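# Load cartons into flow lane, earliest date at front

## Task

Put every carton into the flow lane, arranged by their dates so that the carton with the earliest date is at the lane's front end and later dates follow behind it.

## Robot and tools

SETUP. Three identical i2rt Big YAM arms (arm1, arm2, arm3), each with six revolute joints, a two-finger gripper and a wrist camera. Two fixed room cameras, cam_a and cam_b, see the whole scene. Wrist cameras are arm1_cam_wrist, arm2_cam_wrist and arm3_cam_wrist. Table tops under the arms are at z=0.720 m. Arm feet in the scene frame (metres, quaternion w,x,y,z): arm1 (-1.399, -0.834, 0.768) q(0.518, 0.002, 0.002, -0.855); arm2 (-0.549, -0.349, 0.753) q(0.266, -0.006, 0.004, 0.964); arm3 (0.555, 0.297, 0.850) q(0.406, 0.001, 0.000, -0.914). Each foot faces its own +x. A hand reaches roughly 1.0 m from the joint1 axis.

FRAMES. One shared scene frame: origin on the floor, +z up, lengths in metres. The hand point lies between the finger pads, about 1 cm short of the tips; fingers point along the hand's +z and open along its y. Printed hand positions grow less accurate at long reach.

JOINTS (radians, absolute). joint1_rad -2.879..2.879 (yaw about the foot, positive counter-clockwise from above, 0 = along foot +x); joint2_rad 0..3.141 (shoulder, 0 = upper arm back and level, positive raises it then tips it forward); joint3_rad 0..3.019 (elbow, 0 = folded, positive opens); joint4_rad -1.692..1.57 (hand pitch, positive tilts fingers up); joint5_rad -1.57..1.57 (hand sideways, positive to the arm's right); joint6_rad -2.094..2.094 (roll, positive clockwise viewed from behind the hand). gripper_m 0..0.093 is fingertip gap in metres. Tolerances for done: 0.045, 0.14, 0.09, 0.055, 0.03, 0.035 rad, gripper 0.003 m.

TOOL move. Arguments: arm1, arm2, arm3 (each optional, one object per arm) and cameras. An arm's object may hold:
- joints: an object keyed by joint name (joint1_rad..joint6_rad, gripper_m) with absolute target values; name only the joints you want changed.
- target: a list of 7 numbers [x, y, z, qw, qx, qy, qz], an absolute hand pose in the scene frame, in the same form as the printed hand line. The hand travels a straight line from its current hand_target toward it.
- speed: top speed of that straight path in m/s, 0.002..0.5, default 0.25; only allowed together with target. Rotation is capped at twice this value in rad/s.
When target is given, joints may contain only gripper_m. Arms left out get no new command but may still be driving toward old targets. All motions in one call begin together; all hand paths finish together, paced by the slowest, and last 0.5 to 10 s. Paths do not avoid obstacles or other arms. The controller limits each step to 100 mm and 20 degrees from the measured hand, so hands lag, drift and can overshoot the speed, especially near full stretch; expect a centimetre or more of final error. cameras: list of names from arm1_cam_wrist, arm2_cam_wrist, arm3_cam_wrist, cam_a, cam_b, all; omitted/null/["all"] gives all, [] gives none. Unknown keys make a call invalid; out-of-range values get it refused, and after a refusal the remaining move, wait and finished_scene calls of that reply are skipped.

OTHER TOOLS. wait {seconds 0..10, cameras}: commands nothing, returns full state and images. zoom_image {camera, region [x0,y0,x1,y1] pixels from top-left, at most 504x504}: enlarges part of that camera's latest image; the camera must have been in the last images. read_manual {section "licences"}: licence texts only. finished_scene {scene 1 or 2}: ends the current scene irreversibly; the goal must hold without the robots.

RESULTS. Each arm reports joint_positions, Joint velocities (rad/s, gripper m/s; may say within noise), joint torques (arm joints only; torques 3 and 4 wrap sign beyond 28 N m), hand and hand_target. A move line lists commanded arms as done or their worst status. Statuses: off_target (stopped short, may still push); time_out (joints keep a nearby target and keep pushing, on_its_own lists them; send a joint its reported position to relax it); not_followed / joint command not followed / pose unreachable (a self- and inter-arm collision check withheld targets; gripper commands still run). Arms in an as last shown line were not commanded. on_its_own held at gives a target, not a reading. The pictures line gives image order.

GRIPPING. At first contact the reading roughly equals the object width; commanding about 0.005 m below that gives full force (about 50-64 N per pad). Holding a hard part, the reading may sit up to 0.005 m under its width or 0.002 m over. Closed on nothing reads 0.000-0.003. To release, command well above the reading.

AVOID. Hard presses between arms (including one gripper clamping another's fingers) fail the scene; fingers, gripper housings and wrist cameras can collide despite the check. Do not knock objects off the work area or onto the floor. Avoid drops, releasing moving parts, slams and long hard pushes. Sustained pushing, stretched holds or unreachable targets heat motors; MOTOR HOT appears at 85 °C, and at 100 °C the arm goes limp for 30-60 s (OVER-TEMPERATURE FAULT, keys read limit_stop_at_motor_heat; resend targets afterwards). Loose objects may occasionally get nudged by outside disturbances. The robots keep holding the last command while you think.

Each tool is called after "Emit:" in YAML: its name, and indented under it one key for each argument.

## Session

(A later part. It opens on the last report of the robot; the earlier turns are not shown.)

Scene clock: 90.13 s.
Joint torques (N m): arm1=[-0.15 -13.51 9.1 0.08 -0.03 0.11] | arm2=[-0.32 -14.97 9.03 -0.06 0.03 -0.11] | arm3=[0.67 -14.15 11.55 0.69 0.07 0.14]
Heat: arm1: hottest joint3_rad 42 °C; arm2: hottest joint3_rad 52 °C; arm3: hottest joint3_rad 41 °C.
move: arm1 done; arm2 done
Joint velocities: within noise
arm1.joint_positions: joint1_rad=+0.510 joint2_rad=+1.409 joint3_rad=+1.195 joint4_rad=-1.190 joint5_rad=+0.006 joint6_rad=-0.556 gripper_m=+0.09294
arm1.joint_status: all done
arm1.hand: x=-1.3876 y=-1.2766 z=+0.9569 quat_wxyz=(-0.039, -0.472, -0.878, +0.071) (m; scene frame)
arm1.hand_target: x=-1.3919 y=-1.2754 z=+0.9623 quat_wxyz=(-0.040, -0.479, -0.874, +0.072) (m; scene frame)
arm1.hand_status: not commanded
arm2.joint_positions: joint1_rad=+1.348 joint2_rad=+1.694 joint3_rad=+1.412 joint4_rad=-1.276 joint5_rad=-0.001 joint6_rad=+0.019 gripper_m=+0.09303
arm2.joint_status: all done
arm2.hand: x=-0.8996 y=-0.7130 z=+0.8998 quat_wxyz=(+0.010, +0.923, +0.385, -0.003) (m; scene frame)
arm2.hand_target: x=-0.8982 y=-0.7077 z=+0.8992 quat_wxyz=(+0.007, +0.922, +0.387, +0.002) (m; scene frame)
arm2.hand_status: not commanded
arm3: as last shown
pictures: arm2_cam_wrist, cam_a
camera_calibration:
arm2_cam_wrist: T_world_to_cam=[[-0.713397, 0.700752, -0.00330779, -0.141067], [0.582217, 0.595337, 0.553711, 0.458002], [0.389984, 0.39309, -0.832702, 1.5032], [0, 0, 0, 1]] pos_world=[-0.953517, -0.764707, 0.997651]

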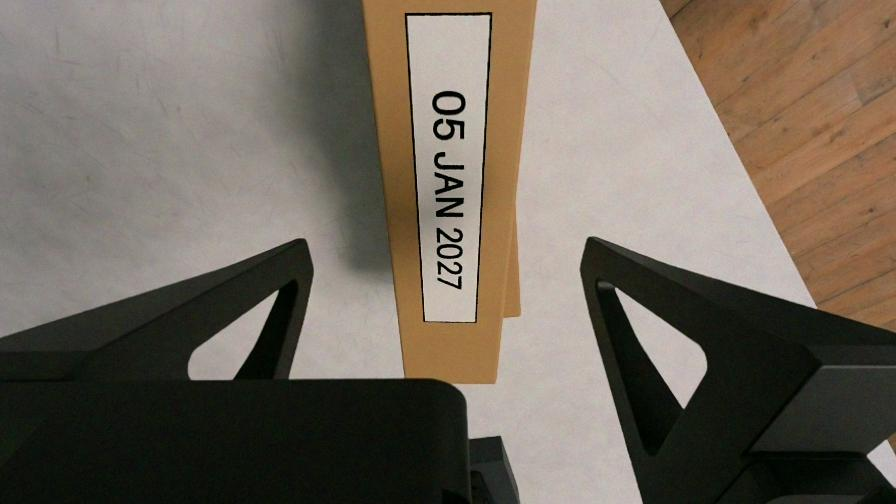

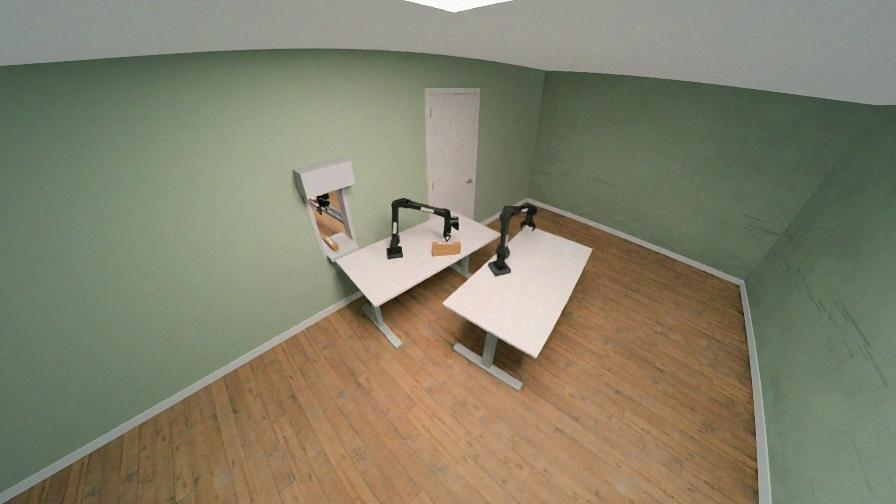

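Emit:
move:
  arm2: {"target": [-0.8814, -0.6925, 0.809, 0, 0.9225, 0.386, 0], "speed": 0.2}
  cameras: []

Emit:
move:
  arm2: {"joints": {"gripper_m": 0.053}}
  cameras: ["arm2_cam_wrist"]

Emit:
move:
  arm2: {"joints": {"joint2_rad": 1.42}}
  cameras: ["cam_a"]

Emit:
zoom_image:
  camera: "cam_a"
  region: [360, 190, 500, 290]

Scene clock: 99.27 s.
Joint torques (N m): arm1=[-0.09 -13.51 9.09 0.06 -0.03 0.11] | arm2=[0.09 -12.98 7.68 0.83 0.05 -0.03] | arm3=[0.56 -14.21 11.45 0.68 0.08 0.13]
Heat: arm1: hottest joint3_rad 42 °C; arm2: hottest joint3_rad 52 °C; arm3: hottest joint3_rad 42 °C.
move: arm2 off_target
Joint velocities: within noise
arm1.joint_positions: joint1_rad=+0.510 joint2_rad=+1.409 joint3_rad=+1.195 joint4_rad=-1.191 joint5_rad=+0.006 joint6_rad=-0.556 gripper_m=+0.09294
arm1.joint_status: not commanded
arm1.hand: x=-1.3877 y=-1.2765 z=+0.9569 quat_wxyz=(-0.039, -0.472, -0.878, +0.070) (m; scene frame)
arm1.hand_target: x=-1.3919 y=-1.2753 z=+0.9623 quat_wxyz=(-0.040, -0.479, -0.874, +0.072) (m; scene frame)
arm1.hand_status: not commanded
arm2.joint_positions: joint1_rad=+1.348 joint2_rad=+1.714 joint3_rad=+1.216 joint4_rad=-1.055 joint5_rad=+0.013 joint6_rad=+0.019 gripper_m=+0.09303
arm2.joint_status: not commanded
arm2.hand: x=-0.8848 y=-0.6957 z=+0.8210 quat_wxyz=(+0.005, +0.923, +0.385, -0.008) (m; scene frame)
arm2.hand_target: x=-0.8813 y=-0.6924 z=+0.8092 quat_wxyz=(+0.000, +0.923, +0.386, +0.000) (m; scene frame)
arm2.hand_status: off_target (0.013 m and 1.1 deg from the pose sent, 0.095 m and 1.2 deg at the start)
arm3: as last shown
pictures: none
No camera images: "cameras" was empty.

Scene clock: 99.90 s.
Joint torques (N m): arm1=[-0.15 -13.51 9.1 0.06 -0.03 0.11] | arm2=[0.03 -12.63 7.68 0.81 0.06 -0.03] | arm3=[0.56 -14.15 11.54 0.73 0.08 0.14]
Heat: arm1: hottest joint3_rad 42 °C; arm2: hottest joint3_rad 52 °C; arm3: hottest joint3_rad 42 °C.
move: arm2 off_target
Joint velocities: within noise
arm1: as last shown
arm2.joint_positions: joint1_rad=+1.348 joint2_rad=+1.714 joint3_rad=+1.216 joint4_rad=-1.055 joint5_rad=+0.013 joint6_rad=+0.019 gripper_m=+0.06071
arm2.joint_status: gripper_m off_target (ended at +0.06074, target +0.05300)
arm2.hand: x=-0.8848 y=-0.6957 z=+0.8210 quat_wxyz=(+0.005, +0.923, +0.385, -0.008) (m; scene frame)
arm2.hand_target: x=-0.8813 y=-0.6924 z=+0.8092 quat_wxyz=(+0.000, +0.923, +0.386, +0.000) (m; scene frame)
arm2.hand_status: not commanded
arm3.joint_positions: joint1_rad=+0.294 joint2_rad=+1.488 joint3_rad=+1.065 joint4_rad=-1.128 joint5_rad=+0.000 joint6_rad=+0.618 gripper_m=+0.09309
arm3.joint_status: not commanded
arm3.hand: x=+0.3786 y=-0.0746 z=+0.9608 quat_wxyz=(-0.008, -0.967, -0.254, +0.006) (m; scene frame)
arm3.hand_target: x=+0.3775 y=-0.0828 z=+0.9585 quat_wxyz=(-0.009, -0.967, -0.253, +0.007) (m; scene frame)
arm3.hand_status: not commanded
pictures: arm2_cam_wrist
camera_calibration:
arm2_cam_wrist: T_world_to_cam=[[-0.713148, 0.700931, 0.0107659, -0.154124], [0.589903, 0.591746, 0.549411, 0.490569], [0.378728, 0.398162, -0.835483, 1.42088], [0, 0, 0, 1]] pos_world=[-0.937428, -0.748001, 0.919256]

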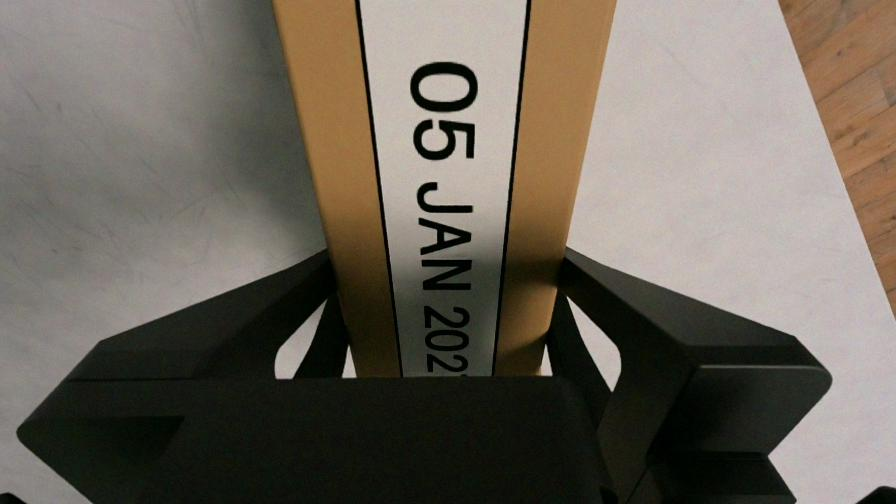

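Scene clock: 101.30 s.
Joint torques (N m): arm1=[-0.03 -13.51 9.11 0.06 -0.03 0.11] | arm2=[0.03 -11.75 11.22 1.24 0.06 -0.04] | arm3=[0.79 -14.1 11.51 0.66 0.09 0.14]
Heat: arm1: hottest joint3_rad 43 °C; arm2: hottest joint3_rad 52 °C; arm3: hottest joint3_rad 42 °C.
move: arm2 done
Joint velocities: within noise
arm1, arm3: as last shown
arm2.joint_positions: joint1_rad=+1.348 joint2_rad=+1.431 joint3_rad=+1.187 joint4_rad=-1.052 joint5_rad=+0.013 joint6_rad=+0.019 gripper_m=+0.06071
arm2.joint_status: all done
arm2.hand: x=-0.8795 y=-0.6876 z=+0.9399 quat_wxyz=(+0.056, +0.915, +0.379, -0.126) (m; scene frame)
arm2.hand_target: x=-0.8835 y=-0.6916 z=+0.9517 quat_wxyz=(+0.062, +0.912, +0.379, -0.141) (m; scene frame)
arm2.hand_status: not commanded
pictures: cam_a

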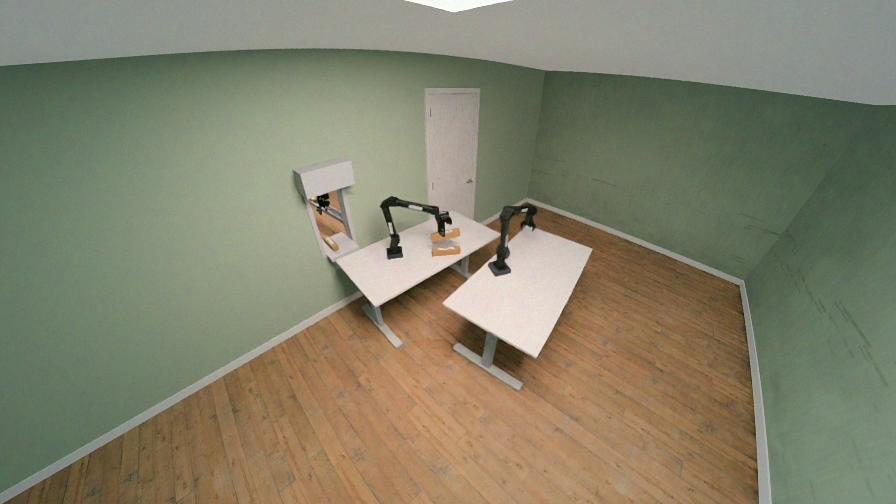

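Scaled by 3.600 from the camera's 896x504 image, which has a finer 1280x720 frame.

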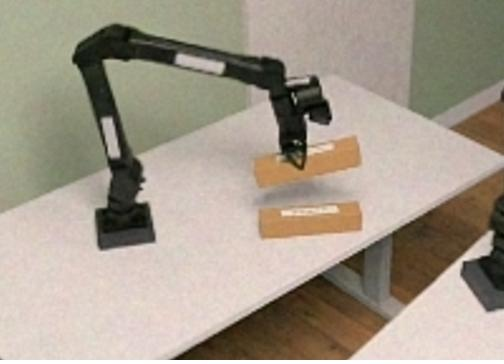

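Emit:
move:
  arm2: {"joints": {"joint1_rad": -1.992, "joint2_rad": 1.673, "joint3_rad": 1.467, "joint4_rad": -1.34, "joint5_rad": 0.0, "joint6_rad": 0.611}}
  cameras: ["arm2_cam_wrist"]

Emit:
move:
  arm2: {"target": [0.012, -0.056, 0.805, 0, 0, 1, 0], "speed": 0.25}
  arm1: {"joints": {"joint1_rad": 2.295, "joint2_rad": 1.787, "joint3_rad": 1.501, "joint4_rad": -1.284, "joint5_rad": 0.0, "joint6_rad": -0.559}}
  cameras: []

Emit:
move:
  arm2: {"target": [0.010, -0.056, 0.768, 0, 0, 1, 0], "speed": 0.1}
  cameras: ["arm1_cam_wrist", "arm2_cam_wrist"]

Scene clock: 110.90 s.
Joint torques (N m): arm1=[-0.15 -13.51 9.11 0.05 -0.03 0.11] | arm2=[0.44 -17.2 12.26 -0.18 0.02 0.07] | arm3=[0.44 -14.1 11.55 0.65 0.08 0.14]
Heat: arm1: hottest joint3_rad 43 °C; arm2: hottest joint3_rad 53 °C; arm3: hottest joint3_rad 42 °C.
move: arm2 done
Joint velocities: within noise
arm1, arm3: as last shown
arm2.joint_positions: joint1_rad=-2.000 joint2_rad=+1.702 joint3_rad=+1.432 joint4_rad=-1.331 joint5_rad=+0.001 joint6_rad=+0.602 gripper_m=+0.06079
arm2.joint_status: all done
arm2.hand: x=-0.1382 y=-0.0650 z=+0.9031 quat_wxyz=(+0.008, +0.000, -1.000, +0.015) (m; scene frame)
arm2.hand_target: x=-0.1337 y=-0.0563 z=+0.9301 quat_wxyz=(-0.015, +0.000, -1.000, -0.001) (m; scene frame)
arm2.hand_status: not commanded
pictures: arm2_cam_wrist
camera_calibration:
arm2_cam_wrist: T_world_to_cam=[[0.00479305, -0.999099, 0.0421605, -0.1044], [-0.816102, 0.0204564, 0.577546, -0.625025], [-0.577888, -0.0371755, -0.815269, 0.77693], [0, 0, 0, 1]] pos_world=[-0.0606053, -0.0626377, 0.998789]

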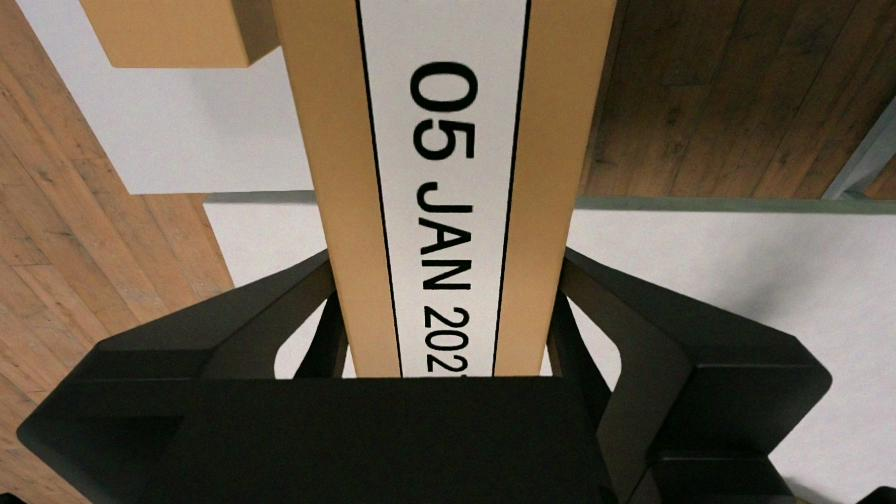

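Scene clock: 112.97 s.
Joint torques (N m): arm1=[0.62 -20.31 10.25 -0.27 0.05 0] | arm2=[-0.67 -18.32 14.45 -0.24 -0.11 -0.16] | arm3=[0.73 -14.15 11.49 0.72 0.08 0.12]
Heat: arm1: hottest joint3_rad 43 °C; arm2: hottest joint3_rad 54 °C; arm3: hottest joint3_rad 42 °C.
move: arm1 done; arm2 off_target
Joint velocities: within noise
arm1.joint_positions: joint1_rad=+2.291 joint2_rad=+1.808 joint3_rad=+1.473 joint4_rad=-1.274 joint5_rad=-0.001 joint6_rad=-0.556 gripper_m=+0.09297
arm1.joint_status: all done
arm1.hand: x=-0.8857 y=-0.7099 z=+0.8806 quat_wxyz=(+0.017, +0.387, -0.922, -0.005) (m; scene frame)
arm1.hand_target: x=-0.8784 y=-0.7062 z=+0.9017 quat_wxyz=(-0.003, +0.390, -0.921, -0.002) (m; scene frame)
arm1.hand_status: not commanded
arm2.joint_positions: joint1_rad=-2.118 joint2_rad=+2.082 joint3_rad=+1.692 joint4_rad=-1.224 joint5_rad=-0.011 joint6_rad=+0.492 gripper_m=+0.06079
arm2.joint_status: not commanded
arm2.hand: x=-0.0105 y=-0.0640 z=+0.7918 quat_wxyz=(+0.017, -0.005, -1.000, +0.011) (m; scene frame)
arm2.hand_target: x=+0.0108 y=-0.0568 z=+0.8056 quat_wxyz=(-0.001, +0.000, -1.000, +0.000) (m; scene frame)
arm2.hand_status: off_target (0.027 m and 2.4 deg from the pose sent, 0.180 m and 1.9 deg at the start)
arm3: as last shown
pictures: none
No camera images: "cameras" was empty.

Scene clock: 113.93 s.
Joint torques (N m): arm1=[1.2 -20.31 10.25 -0.28 0.04 -0.01] | arm2=[-0.56 -16.38 11 1.14 -0.11 -0.13] | arm3=[0.73 -13.98 11.51 0.7 0.08 0.14]
Heat: arm1: hottest joint3_rad 43 °C; arm2: hottest joint3_rad 54 °C; arm3: hottest joint3_rad 42 °C.
move: arm2 off_target
Joint velocities: within noise
arm1, arm3: as last shown
arm2.joint_positions: joint1_rad=-2.118 joint2_rad=+2.091 joint3_rad=+1.692 joint4_rad=-1.175 joint5_rad=-0.012 joint6_rad=+0.492 gripper_m=+0.06079
arm2.joint_status: not commanded
arm2.hand: x=-0.0006 y=-0.0589 z=+0.7859 quat_wxyz=(-0.001, -0.004, -1.000, +0.001) (m; scene frame)
arm2.hand_target: x=+0.0092 y=-0.0565 z=+0.7682 quat_wxyz=(+0.000, +0.000, -1.000, +0.000) (m; scene frame)
arm2.hand_status: off_target (0.021 m and 0.5 deg from the pose sent, 0.032 m and 2.4 deg at the start)
pictures: arm1_cam_wrist, arm2_cam_wrist
camera_calibration:
arm1_cam_wrist: T_world_to_cam=[[0.714912, -0.697566, -0.0479946, 0.183549], [-0.509927, -0.567109, 0.646809, -1.42609], [-0.47841, -0.437938, -0.76114, 0.0591307], [0, 0, 0, 1]] pos_world=[-0.830132, -0.654814, 0.976222]
arm2_cam_wrist: T_world_to_cam=[[-0.00308661, -0.99987, 0.0157978, -0.0732192], [-0.825439, 0.0114652, 0.564375, -0.435344], [-0.564483, -0.0112981, -0.825367, 0.770582], [0, 0, 0, 1]] pos_world=[0.0754044, -0.0595123, 0.882867]

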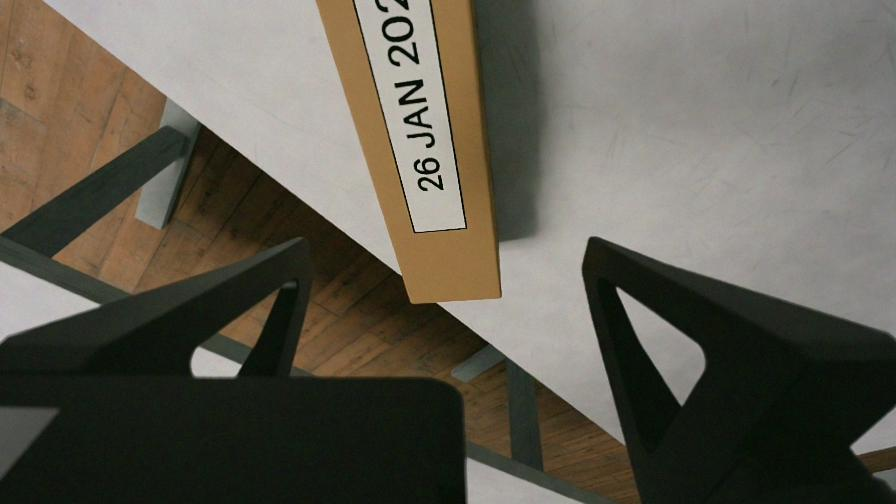

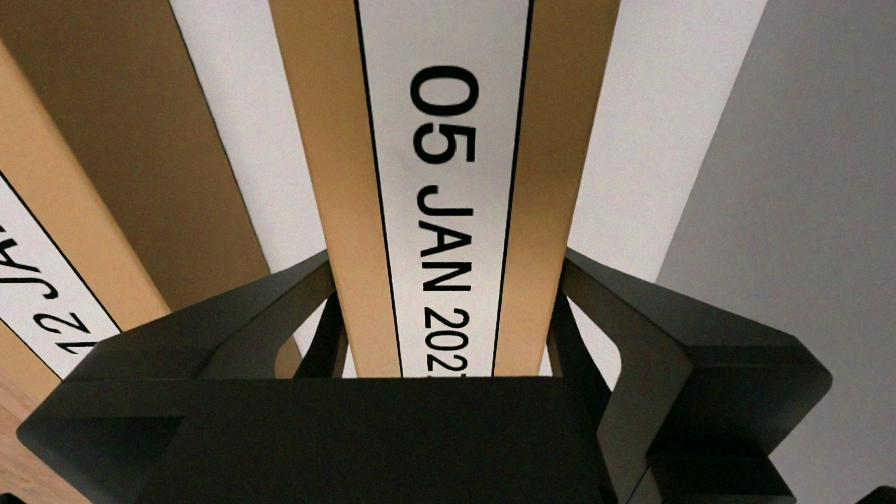

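Emit:
move:
  arm2: {"joints": {"gripper_m": 0.093}}
  arm1: {"joints": {"joint1_rad": 0.5, "joint2_rad": 1.4, "joint3_rad": 1.2, "joint4_rad": -1.2}}
  cameras: []

Emit:
move:
  arm2: {"joints": {"joint2_rad": 1.65}}
  cameras: ["arm2_cam_wrist"]

Emit:
move:
  arm2: {"joints": {"joint2_rad": 1.35, "joint3_rad": 1.45}}
  arm3: {"joints": {"joint1_rad": -0.022, "joint2_rad": 1.702, "joint3_rad": 1.30, "joint4_rad": -1.164, "joint5_rad": 0.0, "joint6_rad": 0.814, "gripper_m": 0.093}}
  cameras: []

Emit:
move:
  arm2: {"joints": {"joint1_rad": 1.343, "joint2_rad": 1.70, "joint3_rad": 1.395, "joint4_rad": -1.27, "joint5_rad": 0.0, "joint6_rad": 0.009}}
  arm3: {"target": [-0.013, -0.065, 0.783, 0, -1, 0, 0], "speed": 0.25}
  cameras: ["arm2_cam_wrist", "arm3_cam_wrist"]

Scene clock: 126.87 s.
Joint torques (N m): arm1=[-0.38 -13.27 8.85 0.51 -0.02 0] | arm2=[-0.56 -18.49 10.88 0.66 -0.06 -0.12] | arm3=[0.56 -14.04 11.56 0.65 0.08 0.14]
Heat: arm1: hottest joint3_rad 43 °C; arm2: hottest joint3_rad 53 °C; arm3: hottest joint3_rad 42 °C.
move: arm1 done; arm2 done
Joint velocities: within noise
arm1.joint_positions: joint1_rad=+0.510 joint2_rad=+1.407 joint3_rad=+1.198 joint4_rad=-1.204 joint5_rad=+0.001 joint6_rad=-0.556 gripper_m=+0.09299
arm1.joint_status: all done
arm1.hand: x=-1.3869 y=-1.2742 z=+0.9586 quat_wxyz=(-0.039, -0.472, -0.878, +0.066) (m; scene frame)
arm1.hand_target: x=-1.3913 y=-1.2754 z=+0.9623 quat_wxyz=(-0.042, -0.475, -0.876, +0.071) (m; scene frame)
arm1.hand_status: not commanded
arm2.joint_positions: joint1_rad=-2.118 joint2_rad=+2.114 joint3_rad=+1.692 joint4_rad=-1.165 joint5_rad=-0.013 joint6_rad=+0.491 gripper_m=+0.09294
arm2.joint_status: all done
arm2.hand: x=-0.0004 y=-0.0588 z=+0.7722 quat_wxyz=(+0.005, -0.004, -1.000, +0.004) (m; scene frame)
arm2.hand_target: x=+0.0092 y=-0.0565 z=+0.7683 quat_wxyz=(+0.000, +0.000, -1.000, +0.000) (m; scene frame)
arm2.hand_status: not commanded
arm3: as last shown
pictures: none
No camera images: "cameras" was empty.

Scene clock: 128.47 s.
Joint torques (N m): arm1=[-0.15 -13.33 8.87 0.53 -0.02 0] | arm2=[-0.44 -14.92 12.22 1.52 -0.06 -0.14] | arm3=[0.56 -13.92 11.54 0.62 0.08 0.14]
Heat: arm1: hottest joint3_rad 43 °C; arm2: hottest joint3_rad 54 °C; arm3: hottest joint3_rad 42 °C.
move: arm2 done
Joint velocities: within noise
arm1, arm3: as last shown
arm1.hand_target: x=-1.3913 y=-1.2755 z=+0.9623 quat_wxyz=(-0.042, -0.475, -0.876, +0.071) (m; scene frame)
arm2.joint_positions: joint1_rad=-2.118 joint2_rad=+1.646 joint3_rad=+1.696 joint4_rad=-1.162 joint5_rad=-0.013 joint6_rad=+0.490 gripper_m=+0.09294
arm2.joint_status: all done
arm2.hand: x=-0.0137 y=-0.0611 z=+1.0562 quat_wxyz=(-0.202, +0.000, -0.974, -0.106) (m; scene frame)
arm2.hand_target: x=-0.0072 y=-0.0602 z=+1.0648 quat_wxyz=(-0.213, +0.003, -0.971, -0.111) (m; scene frame)
arm2.hand_status: not commanded
pictures: arm2_cam_wrist
camera_calibration:
arm2_cam_wrist: T_world_to_cam=[[0.0420226, -0.980245, -0.193274, 0.142909], [-0.980219, -0.0778949, 0.181943, -0.202367], [-0.193404, 0.181805, -0.964128, 1.14976], [0, 0, 0, 1]] pos_world=[0.0179984, -0.0847086, 1.17295]

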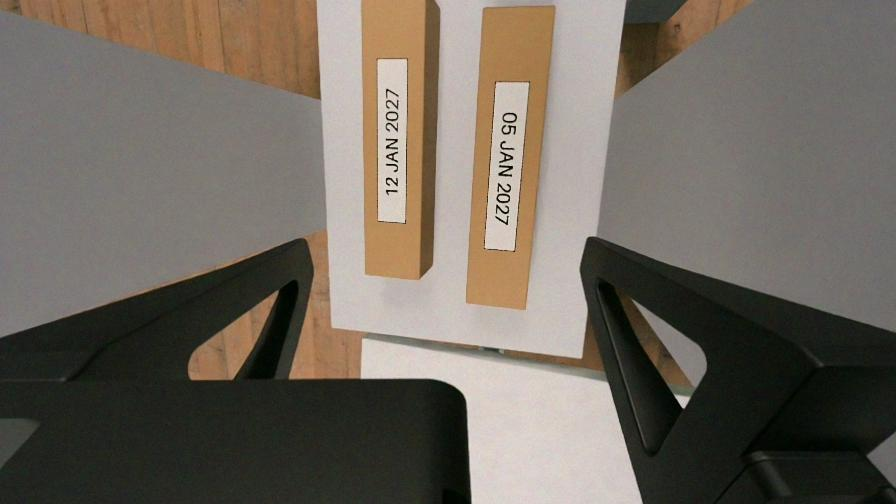

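Scene clock: 129.73 s.
Joint torques (N m): arm1=[-0.15 -13.22 8.85 0.51 -0.02 0.01] | arm2=[-1.32 -8.94 8.91 1.14 0.15 0.11] | arm3=[0.97 -18.67 13.76 0.01 0.08 0.14]
Heat: arm1: hottest joint3_rad 43 °C; arm2: hottest joint3_rad 54 °C; arm3: hottest joint3_rad 42 °C.
move: arm2 done; arm3 done
Joint velocities: within noise
arm1: as last shown
arm2.joint_positions: joint1_rad=-2.107 joint2_rad=+1.336 joint3_rad=+1.475 joint4_rad=-1.149 joint5_rad=-0.018 joint6_rad=+0.463 gripper_m=+0.09294
arm2.joint_status: all done
arm2.hand: x=-0.1056 y=-0.1008 z=+1.1133 quat_wxyz=(-0.246, +0.020, -0.960, -0.129) (m; scene frame)
arm2.hand_target: x=-0.1034 y=-0.1097 z=+1.0936 quat_wxyz=(-0.227, +0.004, -0.967, -0.118) (m; scene frame)
arm2.hand_status: not commanded
arm3.joint_positions: joint1_rad=-0.030 joint2_rad=+1.688 joint3_rad=+1.259 joint4_rad=-1.155 joint5_rad=+0.001 joint6_rad=+0.806 gripper_m=+0.09309
arm3.joint_status: all done
arm3.hand: x=+0.2233 y=-0.0467 z=+0.9432 quat_wxyz=(+0.005, -1.000, +0.000, -0.005) (m; scene frame)
arm3.hand_target: x=+0.2165 y=-0.0596 z=+0.9512 quat_wxyz=(-0.002, -1.000, +0.000, +0.001) (m; scene frame)
arm3.hand_status: not commanded
pictures: none
No camera images: "cameras" was empty.

Scene clock: 132.30 s.
Joint torques (N m): arm1=[-0.15 -13.27 8.87 0.53 -0.02 0] | arm2=[-0.32 -15.03 8.83 -0.08 0.03 -0.11] | arm3=[-0.21 -27.34 13.16 0.02 0.09 -0.03]
Heat: arm1: hottest joint3_rad 43 °C; arm2: hottest joint3_rad 54 °C; arm3: hottest joint3_rad 43 °C.
move: arm2 done; arm3 off_target
Joint velocities: within noise
arm1: as last shown
arm1.hand_target: x=-1.3913 y=-1.2755 z=+0.9624 quat_wxyz=(-0.042, -0.475, -0.876, +0.071) (m; scene frame)
arm2.joint_positions: joint1_rad=+1.348 joint2_rad=+1.705 joint3_rad=+1.404 joint4_rad=-1.261 joint5_rad=-0.001 joint6_rad=+0.018 gripper_m=+0.09301
arm2.joint_status: all done
arm2.hand: x=-0.9000 y=-0.7138 z=+0.8919 quat_wxyz=(+0.010, +0.923, +0.385, -0.002) (m; scene frame)
arm2.hand_target: x=-0.8982 y=-0.7080 z=+0.8906 quat_wxyz=(+0.006, +0.922, +0.387, +0.004) (m; scene frame)
arm2.hand_status: not commanded
arm3.joint_positions: joint1_rad=-0.266 joint2_rad=+2.308 joint3_rad=+1.820 joint4_rad=-1.080 joint5_rad=+0.001 joint6_rad=+0.578 gripper_m=+0.09309
arm3.joint_status: not commanded
arm3.hand: x=-0.0051 y=-0.0611 z=+0.7890 quat_wxyz=(+0.000, -1.000, +0.004, +0.000) (m; scene frame)
arm3.hand_target: x=-0.0126 y=-0.0648 z=+0.7830 quat_wxyz=(+0.000, -1.000, +0.000, +0.000) (m; scene frame)
arm3.hand_status: off_target (0.011 m and 0.4 deg from the pose sent, 0.286 m and 0.9 deg at the start)
pictures: arm2_cam_wrist, arm3_cam_wrist
camera_calibration:
arm2_cam_wrist: T_world_to_cam=[[-0.713941, 0.700198, -0.00319965, -0.141801], [0.580446, 0.594382, 0.556591, 0.458216], [0.391625, 0.395516, -0.830781, 1.49864], [0, 0, 0, 1]] pos_world=[-0.954115, -0.765804, 0.989553]
arm3_cam_wrist: T_world_to_cam=[[0.0229368, 0.999731, -0.0032918, 0.0647265], [0.803516, -0.0164757, 0.595055, -0.464514], [0.594841, -0.0162937, -0.803679, 0.759135], [0, 0, 0, 1]] pos_world=[-0.0798042, -0.0599932, 0.886725]

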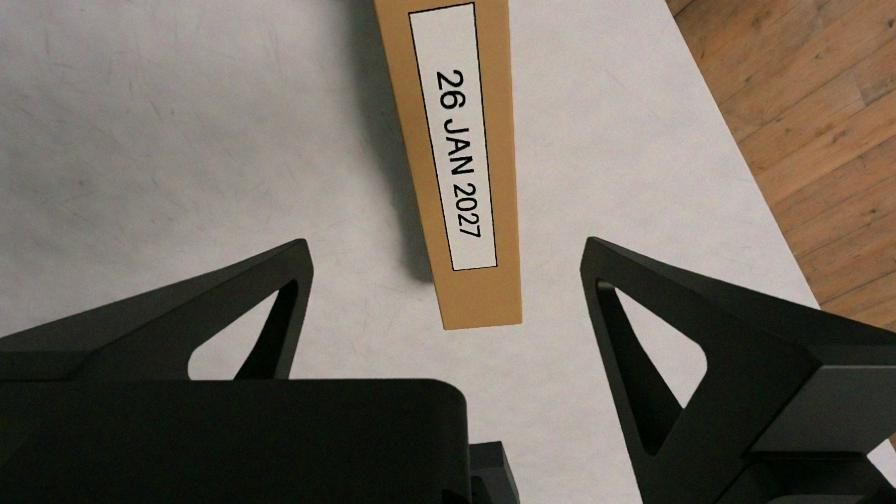

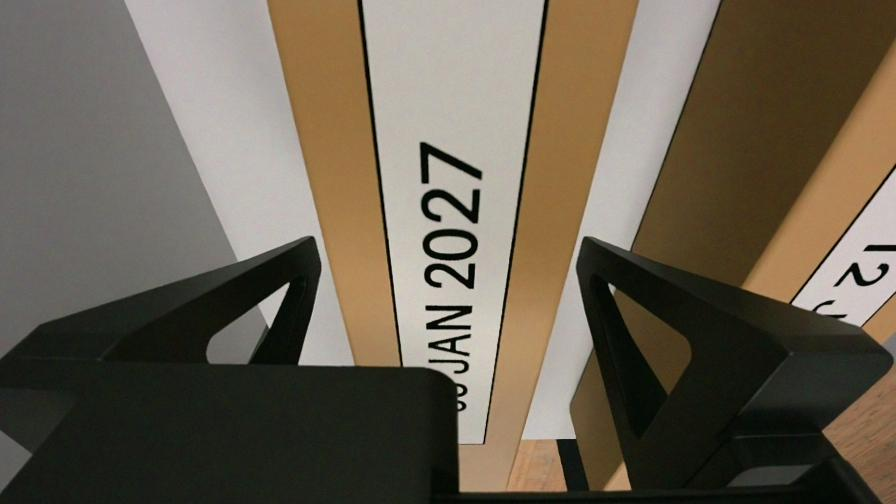

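Emit:
move:
  arm2: {"target": [-0.8902, -0.6915, 0.750, 0, 0.8938, 0.4485, 0], "speed": 0.25}
  arm3: {"joints": {"gripper_m": 0.053}}
  cameras: []

Emit:
move:
  arm2: {"joints": {"gripper_m": 0.053}}
  arm3: {"target": [0.22, -0.06, 0.955, 0, -1, 0, 0], "speed": 0.3}
  cameras: ["arm2_cam_wrist"]

Emit:
move:
  arm2: {"joints": {"joint2_rad": 1.42}}
  arm3: {"joints": {"joint1_rad": 0.870, "joint2_rad": 2.135, "joint3_rad": 1.785, "joint4_rad": -1.19, "joint5_rad": 0.127, "joint6_rad": 1.745}}
  cameras: ["arm2_cam_wrist", "arm3_cam_wrist"]

Scene clock: 142.40 s.
Joint torques (N m): arm1=[-0.21 -13.33 8.87 0.51 -0.02 0] | arm2=[-0.73 -13.92 7.28 0.8 0.03 -0.1] | arm3=[-0.15 -27.52 13.2 -0.02 0.1 -0.03]
Heat: arm1: hottest joint3_rad 43 °C; arm2: hottest joint3_rad 54 °C; arm3: hottest joint3_rad 45 °C.
move: arm2 done; arm3 off_target
Joint velocities: within noise
arm1: as last shown
arm1.hand: x=-1.3869 y=-1.2741 z=+0.9584 quat_wxyz=(-0.039, -0.472, -0.878, +0.066) (m; scene frame)
arm1.hand_target: x=-1.3913 y=-1.2754 z=+0.9622 quat_wxyz=(-0.042, -0.475, -0.876, +0.071) (m; scene frame)
arm2.joint_positions: joint1_rad=+1.343 joint2_rad=+1.818 joint3_rad=+1.169 joint4_rad=-0.913 joint5_rad=+0.013 joint6_rad=-0.125 gripper_m=+0.09301
arm2.joint_status: not commanded
arm2.hand: x=-0.8885 y=-0.6975 z=+0.7582 quat_wxyz=(+0.002, +0.894, +0.448, -0.005) (m; scene frame)
arm2.hand_target: x=-0.8900 y=-0.6914 z=+0.7501 quat_wxyz=(+0.000, +0.894, +0.448, +0.000) (m; scene frame)
arm2.hand_status: done (0.010 m and 0.6 deg from the pose sent, 0.144 m and 8.1 deg at the start)
arm3.joint_positions: joint1_rad=-0.266 joint2_rad=+2.308 joint3_rad=+1.820 joint4_rad=-1.080 joint5_rad=+0.001 joint6_rad=+0.577 gripper_m=+0.05843
arm3.joint_status: gripper_m off_target (ended at +0.05845, target +0.05300)
arm3.hand: x=-0.0051 y=-0.0611 z=+0.7890 quat_wxyz=(+0.000, -1.000, +0.003, +0.000) (m; scene frame)
arm3.hand_target: x=-0.0126 y=-0.0648 z=+0.7830 quat_wxyz=(+0.000, -1.000, +0.000, +0.000) (m; scene frame)
arm3.hand_status: not commanded
pictures: none
No camera images: "cameras" was empty.

Scene clock: 144.33 s.
Joint torques (N m): arm1=[-0.15 -13.27 8.87 0.51 -0.02 0] | arm2=[-0.62 -13.68 7.32 0.77 -0.07 -0.11] | arm3=[0.38 -21.95 11.11 -0.08 0.19 0.15]
Heat: arm1: hottest joint3_rad 43 °C; arm2: hottest joint3_rad 53 °C; arm3: hottest joint3_rad 45 °C.
move: arm2 off_target; arm3 off_target
Joint velocities: within noise
arm1: as last shown
arm2.joint_positions: joint1_rad=+1.341 joint2_rad=+1.818 joint3_rad=+1.169 joint4_rad=-0.913 joint5_rad=+0.016 joint6_rad=-0.127 gripper_m=+0.06063
arm2.joint_status: gripper_m off_target (ended at +0.06065, target +0.05300)
arm2.hand: x=-0.8896 y=-0.6967 z=+0.7582 quat_wxyz=(+0.001, +0.894, +0.448, -0.005) (m; scene frame)
arm2.hand_target: x=-0.8900 y=-0.6914 z=+0.7501 quat_wxyz=(+0.000, +0.894, +0.448, +0.000) (m; scene frame)
arm2.hand_status: not commanded
arm3.joint_positions: joint1_rad=-0.020 joint2_rad=+1.713 joint3_rad=+1.289 joint4_rad=-1.166 joint5_rad=-0.001 joint6_rad=+0.811 gripper_m=+0.05843
arm3.joint_status: not commanded
arm3.hand: x=+0.2210 y=-0.0565 z=+0.9420 quat_wxyz=(+0.007, -1.000, -0.003, -0.008) (m; scene frame)
arm3.hand_target: x=+0.2200 y=-0.0599 z=+0.9548 quat_wxyz=(+0.000, -1.000, +0.000, +0.000) (m; scene frame)
arm3.hand_status: off_target (0.013 m and 1.2 deg from the pose sent, 0.280 m and 0.4 deg at the start)
pictures: arm2_cam_wrist
camera_calibration:
arm2_cam_wrist: T_world_to_cam=[[-0.803527, 0.595067, 0.0154895, -0.313904], [0.501325, 0.662457, 0.556618, 0.493512], [0.320964, 0.455023, -0.830624, 1.35524], [0, 0, 0, 1]] pos_world=[-0.934623, -0.756804, 0.855862]

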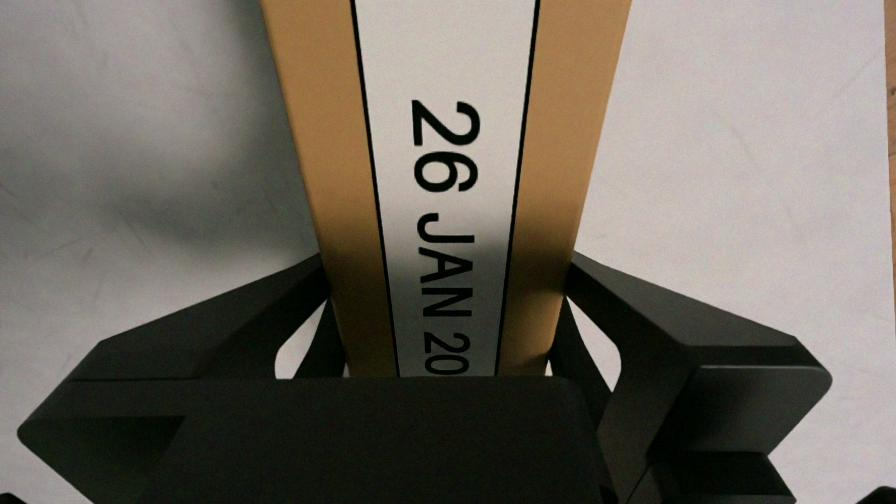

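Scene clock: 146.40 s.
Joint torques (N m): arm1=[-0.09 -13.27 8.87 0.51 -0.02 0.01] | arm2=[-0.62 -11.52 11.45 1.46 -0.08 -0.11] | arm3=[0.62 -30.21 14.8 -0.12 0.27 0.15]
Heat: arm1: hottest joint3_rad 43 °C; arm2: hottest joint3_rad 54 °C; arm3: hottest joint3_rad 45 °C.
move: arm2 done; arm3 done
Joint velocities: within noise
arm1: as last shown
arm2.joint_positions: joint1_rad=+1.341 joint2_rad=+1.430 joint3_rad=+1.147 joint4_rad=-0.911 joint5_rad=+0.016 joint6_rad=-0.127 gripper_m=+0.06063
arm2.joint_status: all done
arm2.hand: x=-0.8955 y=-0.6991 z=+0.9334 quat_wxyz=(+0.062, +0.879, +0.437, -0.177) (m; scene frame)
arm2.hand_target: x=-0.9026 y=-0.7001 z=+0.9452 quat_wxyz=(+0.066, +0.877, +0.436, -0.193) (m; scene frame)
arm2.hand_status: not commanded
arm3.joint_positions: joint1_rad=+0.864 joint2_rad=+2.158 joint3_rad=+1.729 joint4_rad=-1.181 joint5_rad=+0.125 joint6_rad=+1.736 gripper_m=+0.05843
arm3.joint_status: all done
arm3.hand: x=+0.6133 y=-0.3261 z=+0.8552 quat_wxyz=(+0.010, -0.998, +0.017, +0.064) (m; scene frame)
arm3.hand_target: x=+0.6200 y=-0.3475 z=+0.8891 quat_wxyz=(-0.025, -0.998, +0.020, +0.059) (m; scene frame)
arm3.hand_status: not commanded
pictures: arm2_cam_wrist, arm3_cam_wrist
camera_calibration:
arm2_cam_wrist: T_world_to_cam=[[-0.790445, 0.609534, 0.0605331, -0.340167], [0.605878, 0.763503, 0.223551, 0.875662], [0.090045, 0.213381, -0.972811, 1.26071], [0, 0, 0, 1]] pos_world=[-0.912949, -0.730238, 1.05127]
arm3_cam_wrist: T_world_to_cam=[[0.0505716, 0.998627, 0.0136737, 0.283844], [0.871263, -0.0508061, 0.488179, -0.966599], [0.488203, -0.0127745, -0.872636, 0.565704], [0, 0, 0, 1]] pos_world=[0.551629, -0.325337, 0.961646]

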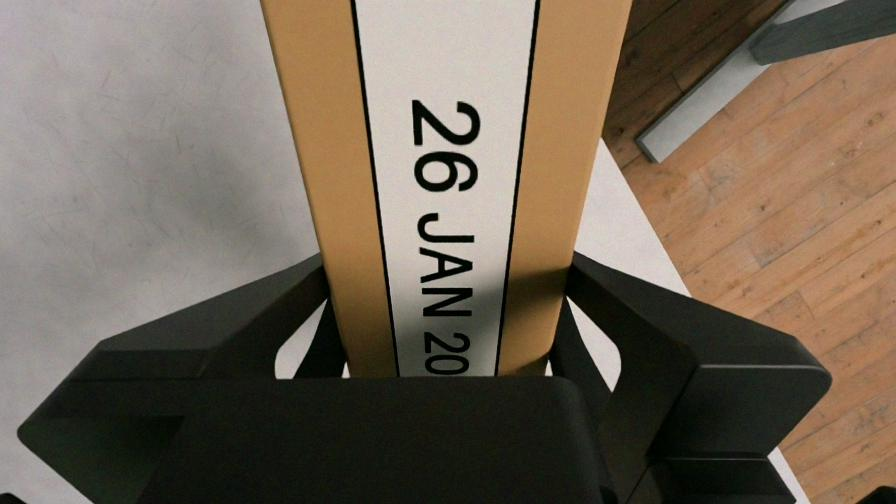

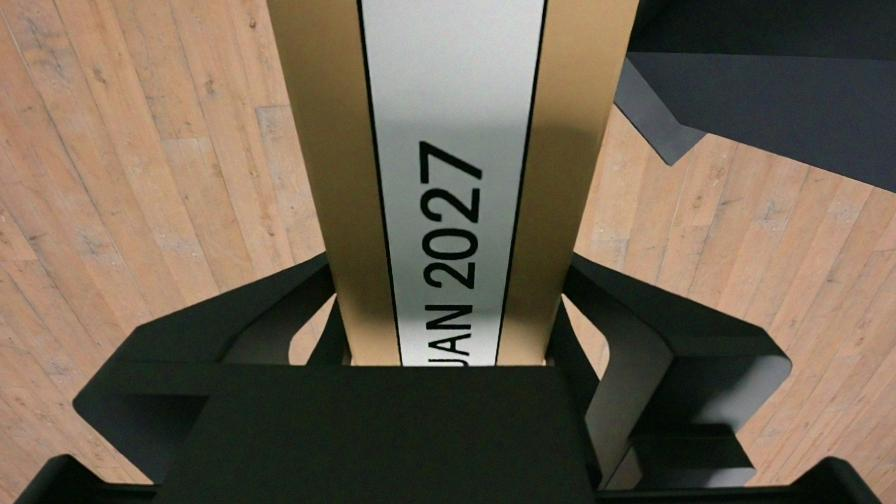

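Emit:
move:
  arm2: {"joints": {"joint1_rad": -1.992, "joint2_rad": 1.673, "joint3_rad": 1.467, "joint4_rad": -1.34, "joint5_rad": 0.0, "joint6_rad": 0.611}}
  arm3: {"target": [0.629, -0.332, 0.757, -0.0008, -0.9978, 0.0131, 0.0645], "speed": 0.15}
  cameras: ["arm2_cam_wrist", "arm3_cam_wrist", "cam_b"]

Emit:
zoom_image:
  camera: "cam_b"
  region: [300, 150, 620, 330]

Scene clock: 154.03 s.
Joint torques (N m): arm1=[-0.09 -13.22 8.87 0.53 -0.02 0.01] | arm2=[0.44 -17.03 12.26 -0.17 0 0.08] | arm3=[0.44 -25.29 9.55 0.83 0.44 0.13]
Heat: arm1: hottest joint3_rad 43 °C; arm2: hottest joint3_rad 55 °C; arm3: hottest joint3_rad 45 °C.
move: arm2 done; arm3 off_target
Joint velocities: within noise
arm1: as last shown
arm2.joint_positions: joint1_rad=-2.000 joint2_rad=+1.700 joint3_rad=+1.432 joint4_rad=-1.331 joint5_rad=+0.001 joint6_rad=+0.602 gripper_m=+0.06067
arm2.joint_status: all done
arm2.hand: x=-0.1383 y=-0.0651 z=+0.9039 quat_wxyz=(+0.007, +0.000, -1.000, +0.014) (m; scene frame)
arm2.hand_target: x=-0.1339 y=-0.0563 z=+0.9299 quat_wxyz=(-0.015, +0.000, -1.000, -0.001) (m; scene frame)
arm2.hand_status: not commanded
arm3.joint_positions: joint1_rad=+0.883 joint2_rad=+2.257 joint3_rad=+1.684 joint4_rad=-1.001 joint5_rad=+0.123 joint6_rad=+1.743 gripper_m=+0.05843
arm3.joint_status: not commanded
arm3.hand: x=+0.6274 y=-0.3330 z=+0.7785 quat_wxyz=(-0.008, -0.998, +0.012, +0.060) (m; scene frame)
arm3.hand_target: x=+0.6289 y=-0.3312 z=+0.7574 quat_wxyz=(-0.001, -0.998, +0.013, +0.065) (m; scene frame)
arm3.hand_status: off_target (0.022 m and 1.0 deg from the pose sent, 0.100 m and 1.3 deg at the start)
pictures: arm2_cam_wrist, arm3_cam_wrist, cam_b
camera_calibration:
arm2_cam_wrist: T_world_to_cam=[[0.00508882, -0.999134, 0.0412875, -0.103648], [-0.816881, 0.0196611, 0.576471, -0.624809], [-0.576783, -0.0366605, -0.816074, 0.778391], [0, 0, 0, 1]] pos_world=[-0.0609041, -0.0627372, 0.999688]
arm3_cam_wrist: T_world_to_cam=[[0.0377301, 0.999052, -0.0217172, 0.326797], [0.868368, -0.0220251, 0.495431, -0.935988], [0.494483, -0.0375512, -0.868376, 0.476316], [0, 0, 0, 1]] pos_world=[0.564921, -0.329216, 0.884436]

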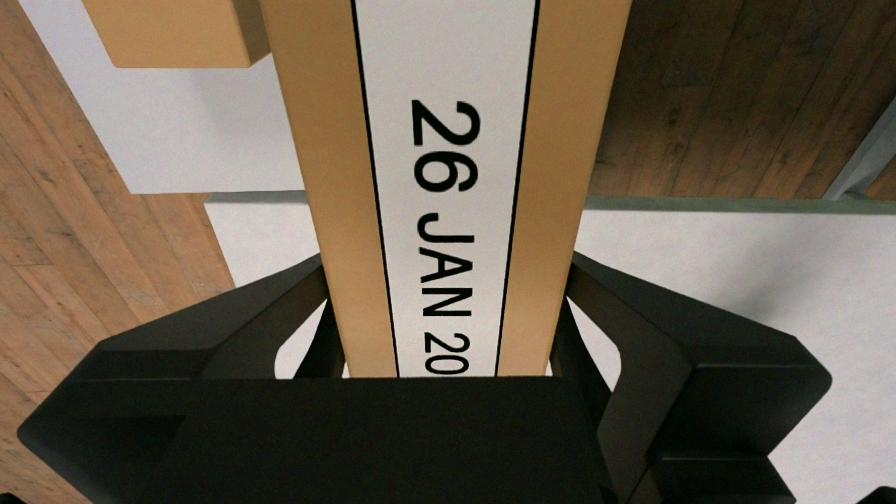

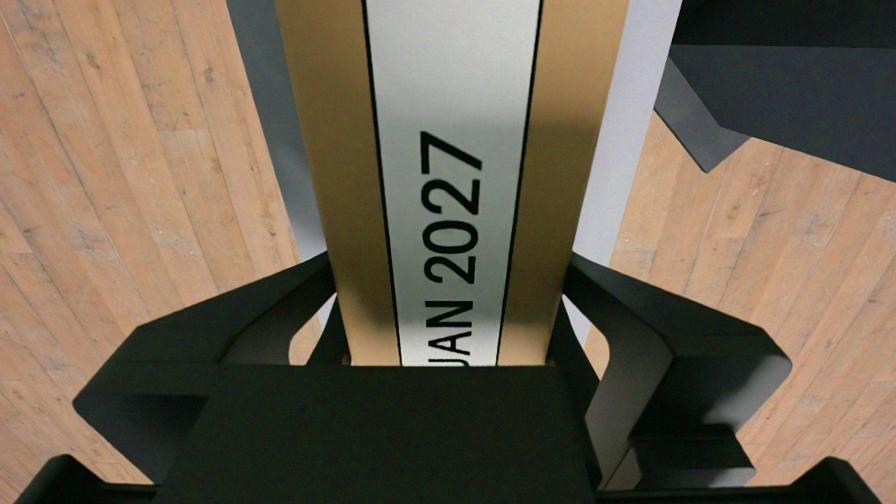

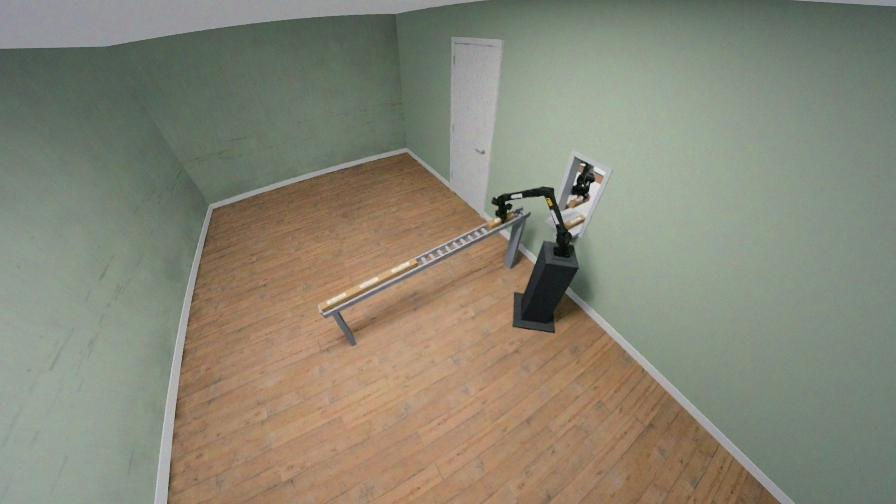

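Scaled by 1.575 from the camera's 896x504 image, which has a finer 1280x720 frame.

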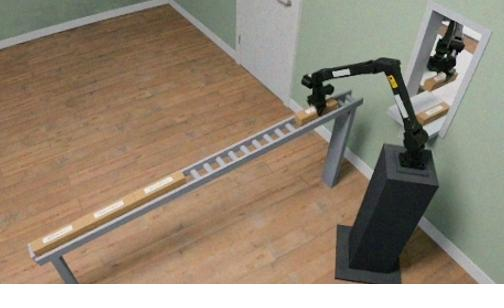

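Emit:
move:
  arm2: {"target": [0.012, -0.056, 0.80, 0, 0, 1, 0], "speed": 0.25}
  arm3: {"joints": {"gripper_m": 0.078}}
  cameras: []

Emit:
move:
  arm2: {"target": [0.010, -0.056, 0.762, 0, 0, 1, 0], "speed": 0.1}
  arm3: {"target": [0.625, -0.333, 0.90, -0.0008, -0.9978, 0.0131, 0.0645], "speed": 0.3}
  cameras: ["arm2_cam_wrist", "arm3_cam_wrist"]

Scene clock: 163.77 s.
Joint torques (N m): arm1=[-0.09 -13.16 8.88 0.53 -0.02 0] | arm2=[-0.67 -18.73 14.35 -0.16 -0.11 -0.13] | arm3=[0.5 -25.47 9.55 0.62 0.29 0.13]
Heat: arm1: hottest joint3_rad 43 °C; arm2: hottest joint3_rad 56 °C; arm3: hottest joint3_rad 44 °C.
move: arm2 off_target; arm3 done
Joint velocities: within noise
arm1.joint_positions: joint1_rad=+0.510 joint2_rad=+1.407 joint3_rad=+1.198 joint4_rad=-1.204 joint5_rad=+0.001 joint6_rad=-0.556 gripper_m=+0.09299
arm1.joint_status: not commanded
arm1.hand: x=-1.3869 y=-1.2741 z=+0.9584 quat_wxyz=(-0.039, -0.472, -0.878, +0.066) (m; scene frame)
arm1.hand_target: x=-1.3913 y=-1.2754 z=+0.9622 quat_wxyz=(-0.042, -0.475, -0.876, +0.071) (m; scene frame)
arm1.hand_status: not commanded
arm2.joint_positions: joint1_rad=-2.118 joint2_rad=+2.088 joint3_rad=+1.687 joint4_rad=-1.215 joint5_rad=-0.011 joint6_rad=+0.492 gripper_m=+0.06067
arm2.joint_status: not commanded
arm2.hand: x=-0.0109 y=-0.0641 z=+0.7865 quat_wxyz=(+0.018, -0.004, -1.000, +0.011) (m; scene frame)
arm2.hand_target: x=+0.0107 y=-0.0566 z=+0.8005 quat_wxyz=(-0.001, +0.000, -1.000, +0.000) (m; scene frame)
arm2.hand_status: off_target (0.028 m and 2.5 deg from the pose sent, 0.183 m and 1.8 deg at the start)
arm3.joint_positions: joint1_rad=+0.883 joint2_rad=+2.258 joint3_rad=+1.684 joint4_rad=-0.995 joint5_rad=+0.127 joint6_rad=+1.743 gripper_m=+0.07793
arm3.joint_status: all done
arm3.hand: x=+0.6269 y=-0.3342 z=+0.7779 quat_wxyz=(-0.011, -0.998, +0.012, +0.062) (m; scene frame)
arm3.hand_target: x=+0.6289 y=-0.3312 z=+0.7575 quat_wxyz=(-0.001, -0.998, +0.013, +0.065) (m; scene frame)
arm3.hand_status: not commanded
pictures: none
No camera images: "cameras" was empty.

Scene clock: 165.13 s.
Joint torques (N m): arm1=[-0.09 -13.27 8.87 0.53 -0.02 0.01] | arm2=[-0.5 -16.32 10.95 1.16 -0.09 -0.12] | arm3=[0.15 -25.05 12.71 -0.13 0.28 0.1]
Heat: arm1: hottest joint3_rad 43 °C; arm2: hottest joint3_rad 56 °C; arm3: hottest joint3_rad 44 °C.
move: arm2 off_target; arm3 done
Joint velocities: within noise
arm1: as last shown
arm2.joint_positions: joint1_rad=-2.118 joint2_rad=+2.097 joint3_rad=+1.687 joint4_rad=-1.163 joint5_rad=-0.012 joint6_rad=+0.491 gripper_m=+0.06067
arm2.joint_status: not commanded
arm2.hand: x=-0.0005 y=-0.0586 z=+0.7803 quat_wxyz=(-0.001, -0.003, -1.000, +0.001) (m; scene frame)
arm2.hand_target: x=+0.0091 y=-0.0564 z=+0.7623 quat_wxyz=(+0.000, +0.000, -1.000, +0.000) (m; scene frame)
arm2.hand_status: off_target (0.021 m and 0.4 deg from the pose sent, 0.033 m and 2.5 deg at the start)
arm3.joint_positions: joint1_rad=+0.883 joint2_rad=+2.090 joint3_rad=+1.761 joint4_rad=-1.249 joint5_rad=+0.128 joint6_rad=+1.743 gripper_m=+0.07793
arm3.joint_status: not commanded
arm3.hand: x=+0.6255 y=-0.3273 z=+0.9079 quat_wxyz=(-0.007, -0.998, +0.012, +0.063) (m; scene frame)
arm3.hand_target: x=+0.6250 y=-0.3326 z=+0.8999 quat_wxyz=(-0.001, -0.998, +0.013, +0.064) (m; scene frame)
arm3.hand_status: done (0.010 m and 0.7 deg from the pose sent, 0.122 m and 1.2 deg at the start)
pictures: arm2_cam_wrist, arm3_cam_wrist
camera_calibration:
arm2_cam_wrist: T_world_to_cam=[[-0.00199566, -0.999882, 0.0152634, -0.072445], [-0.825528, 0.0102613, 0.564268, -0.432157], [-0.564358, -0.0114743, -0.825451, 0.766016], [0, 0, 0, 1]] pos_world=[0.0754051, -0.0592124, 0.877267]
arm3_cam_wrist: T_world_to_cam=[[0.0375195, 0.999111, -0.0192269, 0.32188], [0.870851, -0.0232543, 0.490996, -0.996294], [0.490113, -0.0351657, -0.870949, 0.595631], [0, 0, 0, 1]] pos_world=[0.563621, -0.323816, 1.01413]

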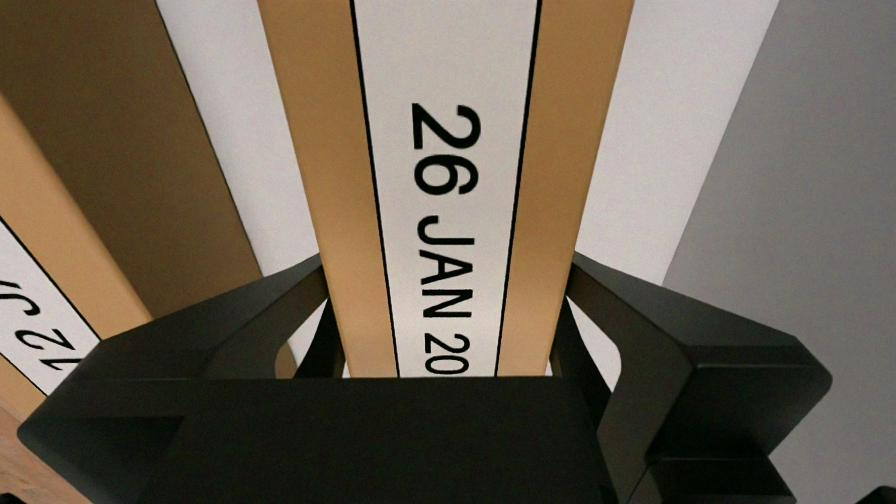

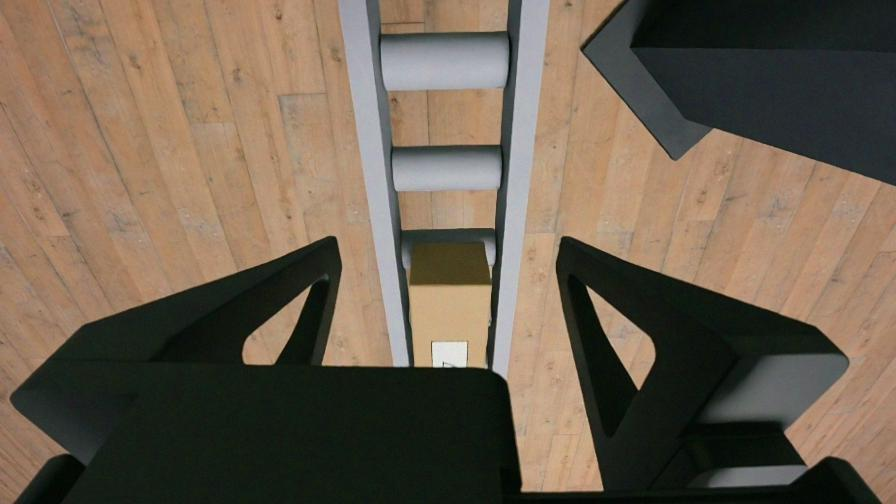

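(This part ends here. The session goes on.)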